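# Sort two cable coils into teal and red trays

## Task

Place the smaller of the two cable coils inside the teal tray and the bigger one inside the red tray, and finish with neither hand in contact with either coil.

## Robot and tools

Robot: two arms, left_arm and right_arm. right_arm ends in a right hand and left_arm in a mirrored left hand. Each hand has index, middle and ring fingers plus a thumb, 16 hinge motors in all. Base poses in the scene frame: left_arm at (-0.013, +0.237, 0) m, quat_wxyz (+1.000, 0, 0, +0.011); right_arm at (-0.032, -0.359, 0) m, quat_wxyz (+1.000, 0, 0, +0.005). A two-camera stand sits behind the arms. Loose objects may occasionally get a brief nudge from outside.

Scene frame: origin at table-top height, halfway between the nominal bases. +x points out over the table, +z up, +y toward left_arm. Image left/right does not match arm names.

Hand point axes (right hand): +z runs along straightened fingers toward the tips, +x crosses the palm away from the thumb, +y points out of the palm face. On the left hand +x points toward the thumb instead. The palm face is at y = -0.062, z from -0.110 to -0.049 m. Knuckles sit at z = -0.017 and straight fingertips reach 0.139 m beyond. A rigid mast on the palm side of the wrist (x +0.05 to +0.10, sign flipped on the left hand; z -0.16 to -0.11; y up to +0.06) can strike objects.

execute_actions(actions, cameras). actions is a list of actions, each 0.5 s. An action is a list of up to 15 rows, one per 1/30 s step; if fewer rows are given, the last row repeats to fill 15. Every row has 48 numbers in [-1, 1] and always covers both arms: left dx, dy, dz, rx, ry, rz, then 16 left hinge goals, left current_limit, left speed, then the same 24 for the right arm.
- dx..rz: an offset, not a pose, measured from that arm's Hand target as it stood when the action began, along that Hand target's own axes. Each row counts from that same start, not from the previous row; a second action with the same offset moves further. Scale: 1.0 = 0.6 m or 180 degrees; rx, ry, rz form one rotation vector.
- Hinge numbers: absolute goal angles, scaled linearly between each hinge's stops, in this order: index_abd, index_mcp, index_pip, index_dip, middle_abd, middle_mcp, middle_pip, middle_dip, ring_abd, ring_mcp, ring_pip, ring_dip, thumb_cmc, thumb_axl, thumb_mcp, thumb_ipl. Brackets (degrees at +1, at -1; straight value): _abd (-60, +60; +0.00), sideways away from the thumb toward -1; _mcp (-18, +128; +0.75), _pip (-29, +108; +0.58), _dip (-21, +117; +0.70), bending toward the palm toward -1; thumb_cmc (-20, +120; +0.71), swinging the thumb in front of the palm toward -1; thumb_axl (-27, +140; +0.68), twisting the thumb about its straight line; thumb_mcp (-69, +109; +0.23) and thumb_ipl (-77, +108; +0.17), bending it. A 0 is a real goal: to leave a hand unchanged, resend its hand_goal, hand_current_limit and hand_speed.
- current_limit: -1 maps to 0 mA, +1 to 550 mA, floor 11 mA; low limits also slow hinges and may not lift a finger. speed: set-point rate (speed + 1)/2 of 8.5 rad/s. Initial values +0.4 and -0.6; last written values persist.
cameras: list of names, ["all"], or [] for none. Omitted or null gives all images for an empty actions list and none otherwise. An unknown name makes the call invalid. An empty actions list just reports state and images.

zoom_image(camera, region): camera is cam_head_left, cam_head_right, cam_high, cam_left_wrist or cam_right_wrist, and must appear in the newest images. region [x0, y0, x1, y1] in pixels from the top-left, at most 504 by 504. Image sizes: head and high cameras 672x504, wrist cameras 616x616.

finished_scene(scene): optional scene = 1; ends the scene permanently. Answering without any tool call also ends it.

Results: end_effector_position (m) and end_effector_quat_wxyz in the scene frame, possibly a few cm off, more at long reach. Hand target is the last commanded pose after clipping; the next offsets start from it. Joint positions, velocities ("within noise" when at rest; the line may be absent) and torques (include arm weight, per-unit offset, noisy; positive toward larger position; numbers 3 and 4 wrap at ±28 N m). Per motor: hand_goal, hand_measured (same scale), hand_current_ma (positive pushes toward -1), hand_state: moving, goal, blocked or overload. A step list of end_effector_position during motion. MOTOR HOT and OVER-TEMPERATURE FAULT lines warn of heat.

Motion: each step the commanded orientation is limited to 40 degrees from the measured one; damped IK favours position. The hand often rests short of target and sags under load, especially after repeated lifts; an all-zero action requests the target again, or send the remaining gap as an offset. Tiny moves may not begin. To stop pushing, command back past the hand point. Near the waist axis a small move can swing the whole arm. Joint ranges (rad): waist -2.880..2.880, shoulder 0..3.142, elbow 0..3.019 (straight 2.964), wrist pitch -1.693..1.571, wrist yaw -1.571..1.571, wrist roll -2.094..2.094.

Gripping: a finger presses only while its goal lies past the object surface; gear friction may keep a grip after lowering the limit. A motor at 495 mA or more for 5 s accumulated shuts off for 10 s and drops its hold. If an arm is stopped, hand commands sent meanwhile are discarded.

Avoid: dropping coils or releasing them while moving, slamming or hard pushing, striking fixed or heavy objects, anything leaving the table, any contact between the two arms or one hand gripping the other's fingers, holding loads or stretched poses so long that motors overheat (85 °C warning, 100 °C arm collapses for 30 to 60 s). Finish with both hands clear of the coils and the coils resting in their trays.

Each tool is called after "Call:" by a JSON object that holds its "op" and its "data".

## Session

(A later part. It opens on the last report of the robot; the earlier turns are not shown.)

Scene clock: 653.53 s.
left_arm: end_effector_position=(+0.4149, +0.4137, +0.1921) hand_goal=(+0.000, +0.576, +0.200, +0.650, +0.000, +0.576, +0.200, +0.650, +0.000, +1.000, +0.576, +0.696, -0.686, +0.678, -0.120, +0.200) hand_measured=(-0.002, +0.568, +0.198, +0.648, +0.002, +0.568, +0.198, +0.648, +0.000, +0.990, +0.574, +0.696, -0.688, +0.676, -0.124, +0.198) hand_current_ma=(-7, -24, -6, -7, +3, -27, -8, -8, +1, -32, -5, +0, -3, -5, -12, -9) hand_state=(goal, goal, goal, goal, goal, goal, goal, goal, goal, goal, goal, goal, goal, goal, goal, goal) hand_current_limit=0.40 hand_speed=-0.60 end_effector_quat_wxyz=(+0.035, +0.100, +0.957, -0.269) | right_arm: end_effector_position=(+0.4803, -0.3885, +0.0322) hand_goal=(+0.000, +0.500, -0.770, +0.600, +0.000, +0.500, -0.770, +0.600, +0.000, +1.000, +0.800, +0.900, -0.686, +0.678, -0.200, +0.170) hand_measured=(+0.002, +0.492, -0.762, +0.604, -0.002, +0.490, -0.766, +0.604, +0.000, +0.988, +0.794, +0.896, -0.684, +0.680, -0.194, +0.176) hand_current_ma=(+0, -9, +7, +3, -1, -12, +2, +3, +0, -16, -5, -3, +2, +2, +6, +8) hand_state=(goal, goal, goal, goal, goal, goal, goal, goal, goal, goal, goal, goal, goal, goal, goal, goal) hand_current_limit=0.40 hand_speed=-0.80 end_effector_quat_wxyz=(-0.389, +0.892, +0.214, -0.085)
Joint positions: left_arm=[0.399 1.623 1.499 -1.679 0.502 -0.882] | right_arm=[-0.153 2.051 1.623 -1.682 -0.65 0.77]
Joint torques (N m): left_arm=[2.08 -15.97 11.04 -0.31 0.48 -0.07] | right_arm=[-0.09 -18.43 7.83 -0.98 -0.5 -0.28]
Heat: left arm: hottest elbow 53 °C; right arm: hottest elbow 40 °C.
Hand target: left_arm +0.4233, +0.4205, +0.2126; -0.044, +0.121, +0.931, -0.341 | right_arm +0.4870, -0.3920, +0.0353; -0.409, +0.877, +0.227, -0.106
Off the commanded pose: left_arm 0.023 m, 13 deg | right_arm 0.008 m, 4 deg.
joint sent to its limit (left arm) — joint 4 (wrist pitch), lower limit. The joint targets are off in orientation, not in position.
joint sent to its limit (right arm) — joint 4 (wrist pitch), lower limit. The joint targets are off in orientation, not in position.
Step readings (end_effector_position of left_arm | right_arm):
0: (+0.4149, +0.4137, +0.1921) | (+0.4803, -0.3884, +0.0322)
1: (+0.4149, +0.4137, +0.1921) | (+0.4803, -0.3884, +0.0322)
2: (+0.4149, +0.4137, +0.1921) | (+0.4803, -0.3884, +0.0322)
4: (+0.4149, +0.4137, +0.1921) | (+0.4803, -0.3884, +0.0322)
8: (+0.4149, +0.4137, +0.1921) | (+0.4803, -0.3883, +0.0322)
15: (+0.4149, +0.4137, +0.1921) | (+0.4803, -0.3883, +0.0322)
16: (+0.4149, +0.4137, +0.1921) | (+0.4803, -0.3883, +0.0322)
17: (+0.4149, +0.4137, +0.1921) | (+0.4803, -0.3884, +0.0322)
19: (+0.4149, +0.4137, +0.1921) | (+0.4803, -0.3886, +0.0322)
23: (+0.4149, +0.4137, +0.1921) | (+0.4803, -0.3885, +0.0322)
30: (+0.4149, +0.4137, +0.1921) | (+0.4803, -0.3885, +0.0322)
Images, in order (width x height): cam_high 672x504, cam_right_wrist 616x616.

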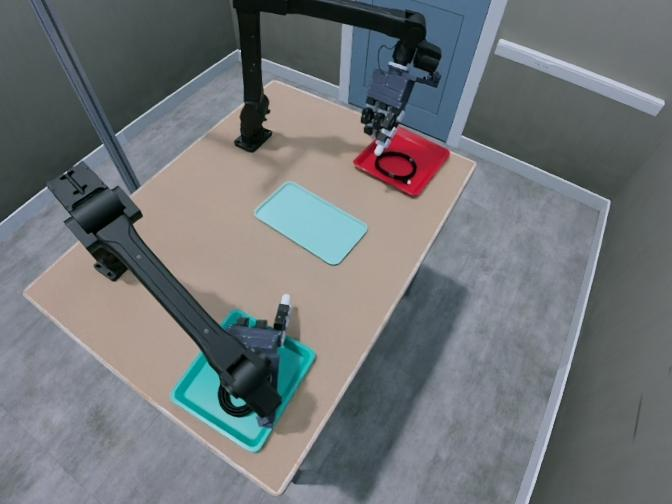

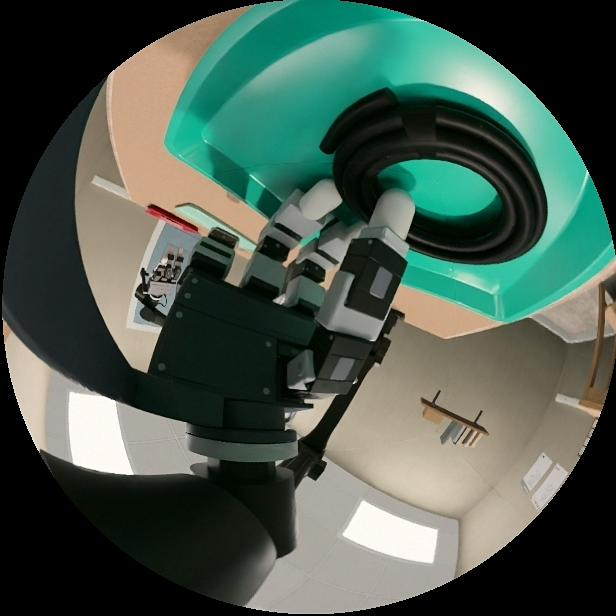

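Call:
{"op": "execute_actions", "data": {"actions": [[[0,0,0,0,0,0, 0,0.575,0.2,0.65, 0,0.575,0.2,0.65, 0,1,0.576,0.696, -0.686,0.678,-0.12,0.2, 0.4,-0.6, 0,-0.0064,-0.0054,0,0,0, 0,0.62,-0.755,0.45, 0,0.62,-0.755,0.45, 0,1,0.8,0.9, -0.686,0.678,-0.21,0.165, 0.4,-0.7]],[[0,0,0,0,0,0, 0,0.575,0.2,0.65, 0,0.575,0.2,0.65, 0,1,0.576,0.696, -0.686,0.678,-0.12,0.2, 0.4,-0.6, 0,-0.0256,-0.0214,0,0,0, 0,0.7,-0.65,0.2, 0,0.7,-0.65,0.2, 0,1,0.8,0.9, -0.686,0.678,-0.21,0.165, 0.4,-0.7]],[[0,0,0,0,0,0, 0,0.575,0.2,0.65, 0,0.575,0.2,0.65, 0,1,0.576,0.696, -0.686,0.678,-0.12,0.2, 0.4,-0.6, 0,-0.0256,-0.0214,0,0,0, 0,0.753,-0.609,-0.039, 0,0.753,-0.609,-0.039, 0,1,0.8,0.9, -0.686,0.678,-0.21,0.165, 0.4,-0.6]]], "cameras": ["cam_right_wrist","cam_high"]}}

Call:
{"op": "zoom_image", "data": {"camera": "cam_high", "region": [160, 290, 340, 470]}}

Scene clock: 657.00 s.
left_arm: end_effector_position=(+0.4149, +0.4137, +0.1921) hand_goal=(+0.000, +0.576, +0.200, +0.650, +0.000, +0.576, +0.200, +0.650, +0.000, +1.000, +0.576, +0.696, -0.686, +0.678, -0.120, +0.200) hand_measured=(-0.002, +0.568, +0.198, +0.648, +0.002, +0.568, +0.198, +0.648, +0.000, +0.990, +0.574, +0.696, -0.688, +0.676, -0.124, +0.198) hand_current_ma=(-7, -24, -6, -7, +3, -27, -8, -8, +1, -32, -5, +0, -3, -5, -12, -9) hand_state=(goal, goal, goal, goal, goal, goal, goal, goal, goal, goal, goal, goal, goal, goal, goal, goal) hand_current_limit=0.40 hand_speed=-0.60 end_effector_quat_wxyz=(+0.035, +0.100, +0.957, -0.269) | right_arm: end_effector_position=(+0.4838, -0.3904, +0.0701) hand_goal=(+0.000, +0.754, -0.608, -0.038, +0.000, +0.754, -0.608, -0.038, +0.000, +1.000, +0.800, +0.900, -0.686, +0.678, -0.210, +0.166) hand_measured=(+0.002, +0.742, -0.610, -0.034, -0.002, +0.742, -0.610, -0.034, +0.000, +0.988, +0.794, +0.896, -0.684, +0.680, -0.208, +0.168) hand_current_ma=(+0, -17, -1, +3, -1, -17, -1, +3, +0, -16, -5, -3, +2, +2, +1, +2) hand_state=(goal, goal, goal, goal, goal, goal, goal, goal, goal, goal, goal, goal, goal, goal, goal, goal) hand_current_limit=0.40 hand_speed=-0.60 end_effector_quat_wxyz=(-0.374, +0.899, +0.219, -0.057)
Joint positions: left_arm=[0.399 1.623 1.499 -1.679 0.502 -0.882] | right_arm=[-0.153 1.973 1.621 -1.682 -0.648 0.792]
Joint torques (N m): left_arm=[2.08 -15.97 11.06 -0.31 0.48 -0.07] | right_arm=[0.32 -18.32 8.06 -0.96 -0.64 -0.02]
Heat: left arm: hottest elbow 53 °C; right arm: hottest elbow 40 °C.
Hand target: left_arm +0.4233, +0.4205, +0.2126; -0.044, +0.121, +0.931, -0.341 | right_arm +0.4871, -0.3920, +0.0806; -0.409, +0.878, +0.227, -0.106
Off the commanded pose: left_arm 0.023 m, 13 deg | right_arm 0.011 m, 7 deg.
joint sent to its limit (left arm) — joint 4 (wrist pitch), lower limit. The joint targets are off in orientation, not in position.
joint sent to its limit (right arm) — joint 4 (wrist pitch), lower limit. The joint targets are off in orientation, not in position.
Step readings (end_effector_position of left_arm | right_arm):
0: (+0.4149, +0.4137, +0.1921) | (+0.4803, -0.3885, +0.0322)
1: (+0.4149, +0.4137, +0.1921) | (+0.4803, -0.3885, +0.0322)
2: (+0.4149, +0.4137, +0.1921) | (+0.4803, -0.3886, +0.0321)
4: (+0.4149, +0.4137, +0.1921) | (+0.4803, -0.3886, +0.0321)
8: (+0.4149, +0.4137, +0.1921) | (+0.4803, -0.3886, +0.0321)
15: (+0.4149, +0.4137, +0.1921) | (+0.4803, -0.3886, +0.0321)
16: (+0.4149, +0.4137, +0.1921) | (+0.4805, -0.3887, +0.0332)
17: (+0.4149, +0.4137, +0.1921) | (+0.4806, -0.3889, +0.0341)
19: (+0.4149, +0.4137, +0.1921) | (+0.4811, -0.3891, +0.0376)
23: (+0.4149, +0.4137, +0.1921) | (+0.4826, -0.3893, +0.0458)
30: (+0.4149, +0.4137, +0.1921) | (+0.4831, -0.3894, +0.0488)
31: (+0.4149, +0.4137, +0.1921) | (+0.4830, -0.3895, +0.0498)
32: (+0.4149, +0.4137, +0.1921) | (+0.4828, -0.3896, +0.0510)
34: (+0.4149, +0.4137, +0.1921) | (+0.4827, -0.3898, +0.0556)
38: (+0.4149, +0.4137, +0.1921) | (+0.4837, -0.3902, +0.0663)
45: (+0.4149, +0.4137, +0.1921) | (+0.4839, -0.3903, +0.0701)
Images, in order (width x height): cam_high 672x504, cam_right_wrist 616x616.

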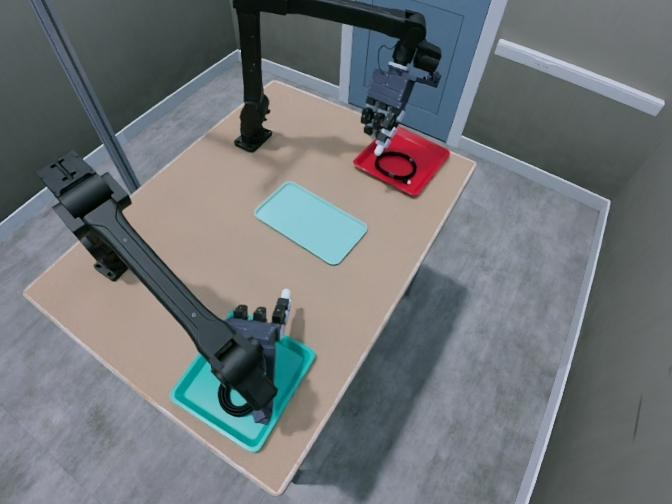

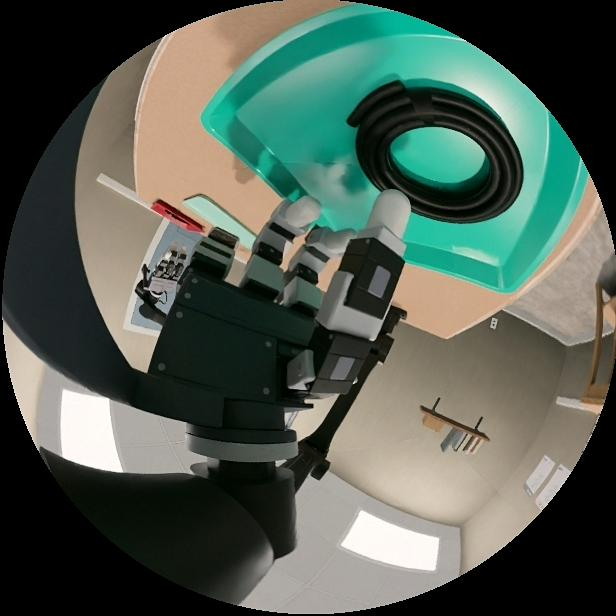

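Scaled by 2.800 from the camera's 672x504 image, which has a finer 960x720 frame.

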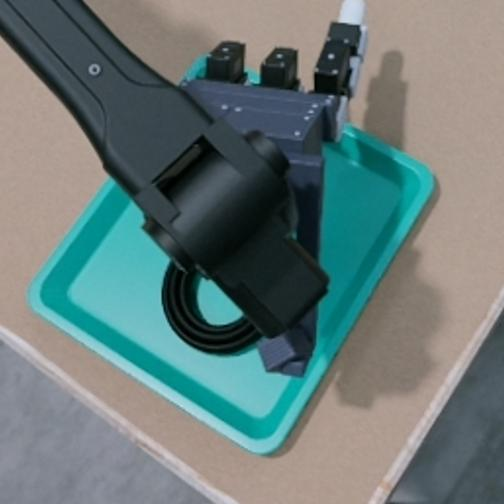

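Call:
{"op": "execute_actions", "data": {"actions": [[[0,0,0,0,0,0, 0,0.575,0.2,0.65, 0,0.575,0.2,0.65, 0,1,0.576,0.696, -0.686,0.678,-0.12,0.2, 0.4,-0.6, 0,-0.0447,-0.0375,0,0,0, 0,0.753,-0.609,-0.039, 0,0.753,-0.609,-0.039, 0,1,0.8,0.9, -0.686,0.678,-0.21,0.165, 0.4,-0.6]],[[0,0,0,0,0,0, 0,0.575,0.2,0.65, 0,0.575,0.2,0.65, 0,1,0.576,0.696, -0.686,0.678,-0.12,0.2, 0.4,-0.6, 0,-0.0447,-0.0375,0,0,0, 0,0.753,-0.609,-0.039, 0,0.753,-0.609,-0.039, 0,1,0.8,0.9, -0.686,0.678,-0.21,0.165, 0.4,-0.6]],[[0,0,0,0,0,0, 0,0.575,0.2,0.65, 0,0.575,0.2,0.65, 0,1,0.576,0.696, -0.686,0.678,-0.12,0.2, 0.4,-0.6, 0.04,-0.0447,0,0,0,0, 0,0.753,-0.609,-0.039, 0,0.753,-0.609,-0.039, 0,1,0.8,0.9, -0.686,0.678,-0.21,0.165, 0.4,-0.6]]], "cameras": ["all"]}}

Call:
{"op": "zoom_image", "data": {"camera": "cam_head_right", "region": [500, 150, 670, 320]}}

Call:
{"op": "zoom_image", "data": {"camera": "cam_high", "region": [330, 100, 470, 240]}}

Scene clock: 660.47 s.
left_arm: end_effector_position=(+0.4149, +0.4137, +0.1921) hand_goal=(+0.000, +0.576, +0.200, +0.650, +0.000, +0.576, +0.200, +0.650, +0.000, +1.000, +0.576, +0.696, -0.686, +0.678, -0.120, +0.200) hand_measured=(-0.002, +0.568, +0.198, +0.648, +0.002, +0.568, +0.198, +0.648, +0.000, +0.990, +0.574, +0.696, -0.688, +0.676, -0.124, +0.198) hand_current_ma=(-7, -24, -6, -7, +3, -27, -8, -8, +1, -32, -5, +0, -3, -5, -12, -9) hand_state=(goal, goal, goal, goal, goal, goal, goal, goal, goal, goal, goal, goal, goal, goal, goal, goal) hand_current_limit=0.40 hand_speed=-0.60 end_effector_quat_wxyz=(+0.035, +0.100, +0.957, -0.269) | right_arm: end_effector_position=(+0.4847, -0.3635, +0.1484) hand_goal=(+0.000, +0.754, -0.608, -0.038, +0.000, +0.754, -0.608, -0.038, +0.000, +1.000, +0.800, +0.900, -0.686, +0.678, -0.210, +0.166) hand_measured=(+0.002, +0.744, -0.610, -0.034, -0.002, +0.744, -0.610, -0.034, +0.000, +0.988, +0.794, +0.896, -0.684, +0.680, -0.208, +0.168) hand_current_ma=(+0, -13, -1, +3, -1, -14, +0, +3, +0, -16, -5, -3, +2, +2, +1, +2) hand_state=(goal, goal, goal, goal, goal, goal, goal, goal, goal, goal, goal, goal, goal, goal, goal, goal) hand_current_limit=0.40 hand_speed=-0.60 end_effector_quat_wxyz=(-0.357, +0.913, +0.195, -0.017)
Joint positions: left_arm=[0.399 1.623 1.499 -1.679 0.502 -0.882] | right_arm=[-0.103 1.836 1.648 -1.682 -0.677 0.95]
Joint torques (N m): left_arm=[2.02 -15.97 11.04 -0.29 0.49 -0.07] | right_arm=[-0.15 -17.44 11.79 -0.64 -0.73 -0.01]
Heat: left arm: hottest elbow 53 °C; right arm: hottest elbow 39 °C.
Hand target: left_arm +0.4233, +0.4205, +0.2126; -0.044, +0.121, +0.931, -0.341 | right_arm +0.4998, -0.3653, +0.1710; -0.409, +0.878, +0.226, -0.106
Off the commanded pose: left_arm 0.023 m, 13 deg | right_arm 0.027 m, 13 deg.
joint sent to its limit (left arm) — joint 4 (wrist pitch), lower limit. The joint targets are off in orientation, not in position.
joint sent to its limit (right arm) — joint 4 (wrist pitch), lower limit. The joint targets are off in orientation, not in position.
Step readings (end_effector_position of left_arm | right_arm):
0: (+0.4149, +0.4137, +0.1921) | (+0.4838, -0.3904, +0.0701)
1: (+0.4149, +0.4137, +0.1921) | (+0.4836, -0.3905, +0.0721)
2: (+0.4149, +0.4137, +0.1921) | (+0.4826, -0.3906, +0.0738)
4: (+0.4149, +0.4137, +0.1921) | (+0.4820, -0.3909, +0.0816)
8: (+0.4149, +0.4137, +0.1921) | (+0.4825, -0.3913, +0.1004)
15: (+0.4149, +0.4137, +0.1921) | (+0.4823, -0.3913, +0.1073)
16: (+0.4149, +0.4137, +0.1921) | (+0.4819, -0.3914, +0.1088)
17: (+0.4149, +0.4137, +0.1921) | (+0.4813, -0.3916, +0.1107)
19: (+0.4149, +0.4137, +0.1921) | (+0.4805, -0.3919, +0.1174)
23: (+0.4149, +0.4137, +0.1921) | (+0.4797, -0.3921, +0.1324)
30: (+0.4149, +0.4137, +0.1921) | (+0.4789, -0.3921, +0.1371)
31: (+0.4149, +0.4137, +0.1921) | (+0.4790, -0.3900, +0.1378)
32: (+0.4149, +0.4137, +0.1921) | (+0.4795, -0.3881, +0.1393)
34: (+0.4149, +0.4137, +0.1921) | (+0.4819, -0.3814, +0.1429)
38: (+0.4149, +0.4137, +0.1921) | (+0.4857, -0.3693, +0.1480)
45: (+0.4149, +0.4137, +0.1921) | (+0.4850, -0.3634, +0.1484)

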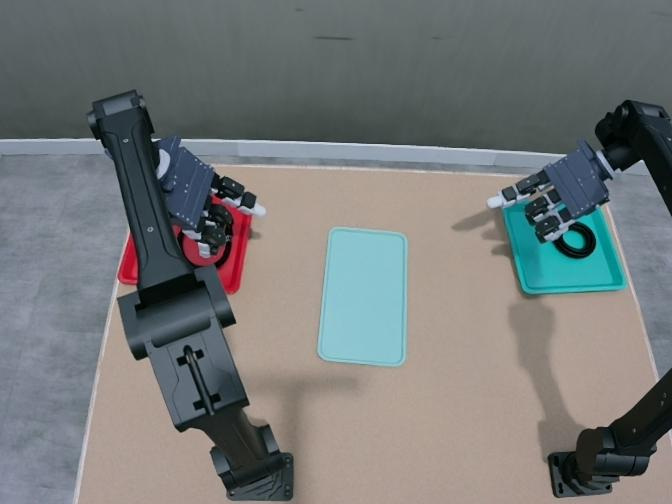

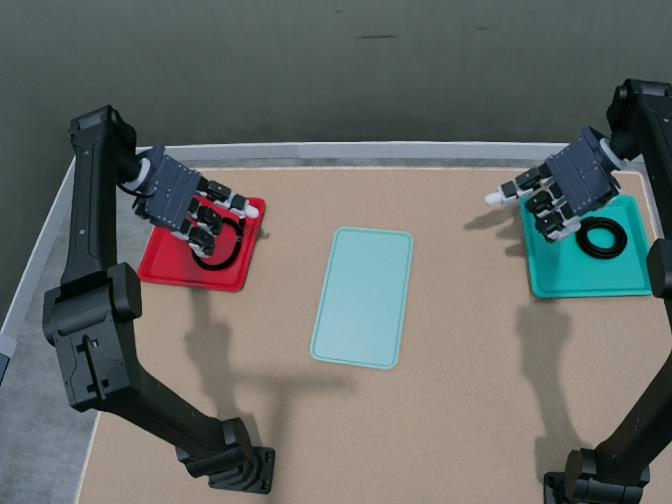

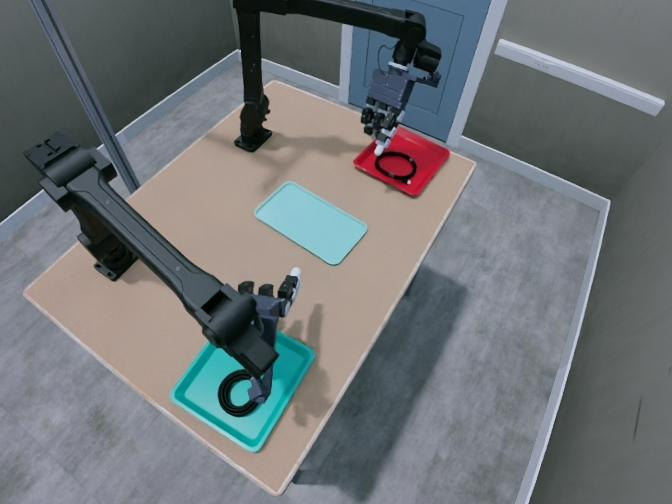

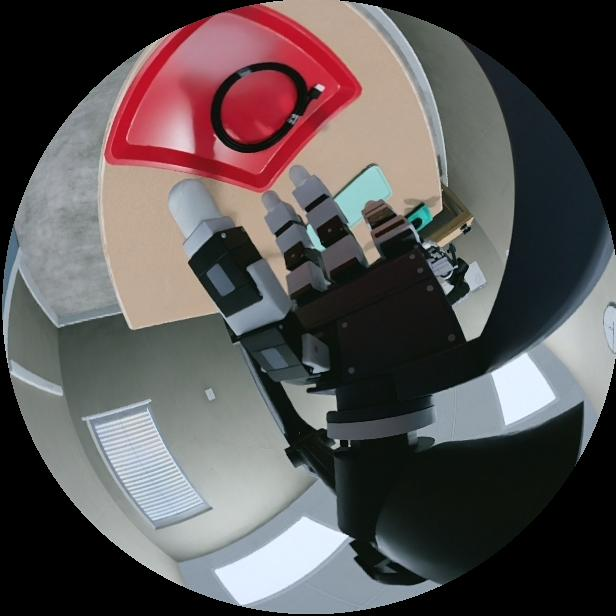

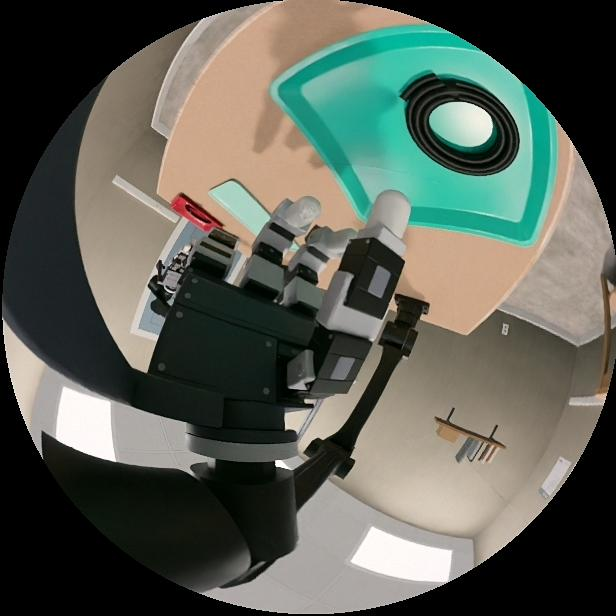

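Scaled by 2.965 from the camera's 672x504 image, which has a finer 960x720 frame.

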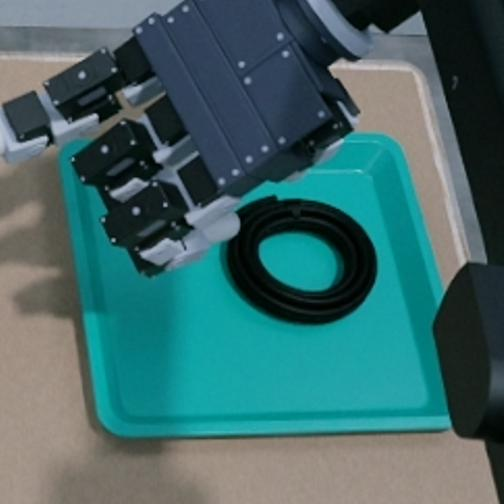

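Scaled by 3.600 from the camera's 672x504 image, which has a finer 960x720 frame.

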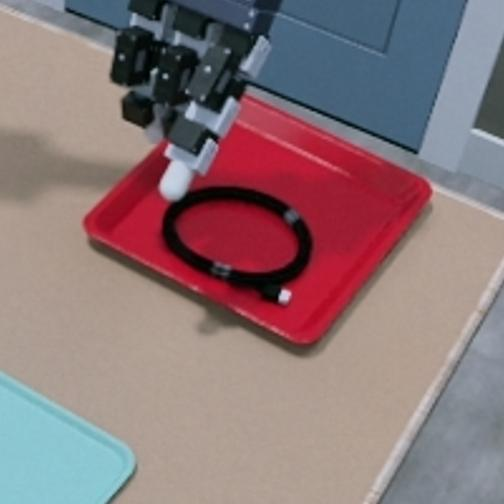

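Call:
{"op": "finished_scene", "data": {}}

The scene is finished: the task was done.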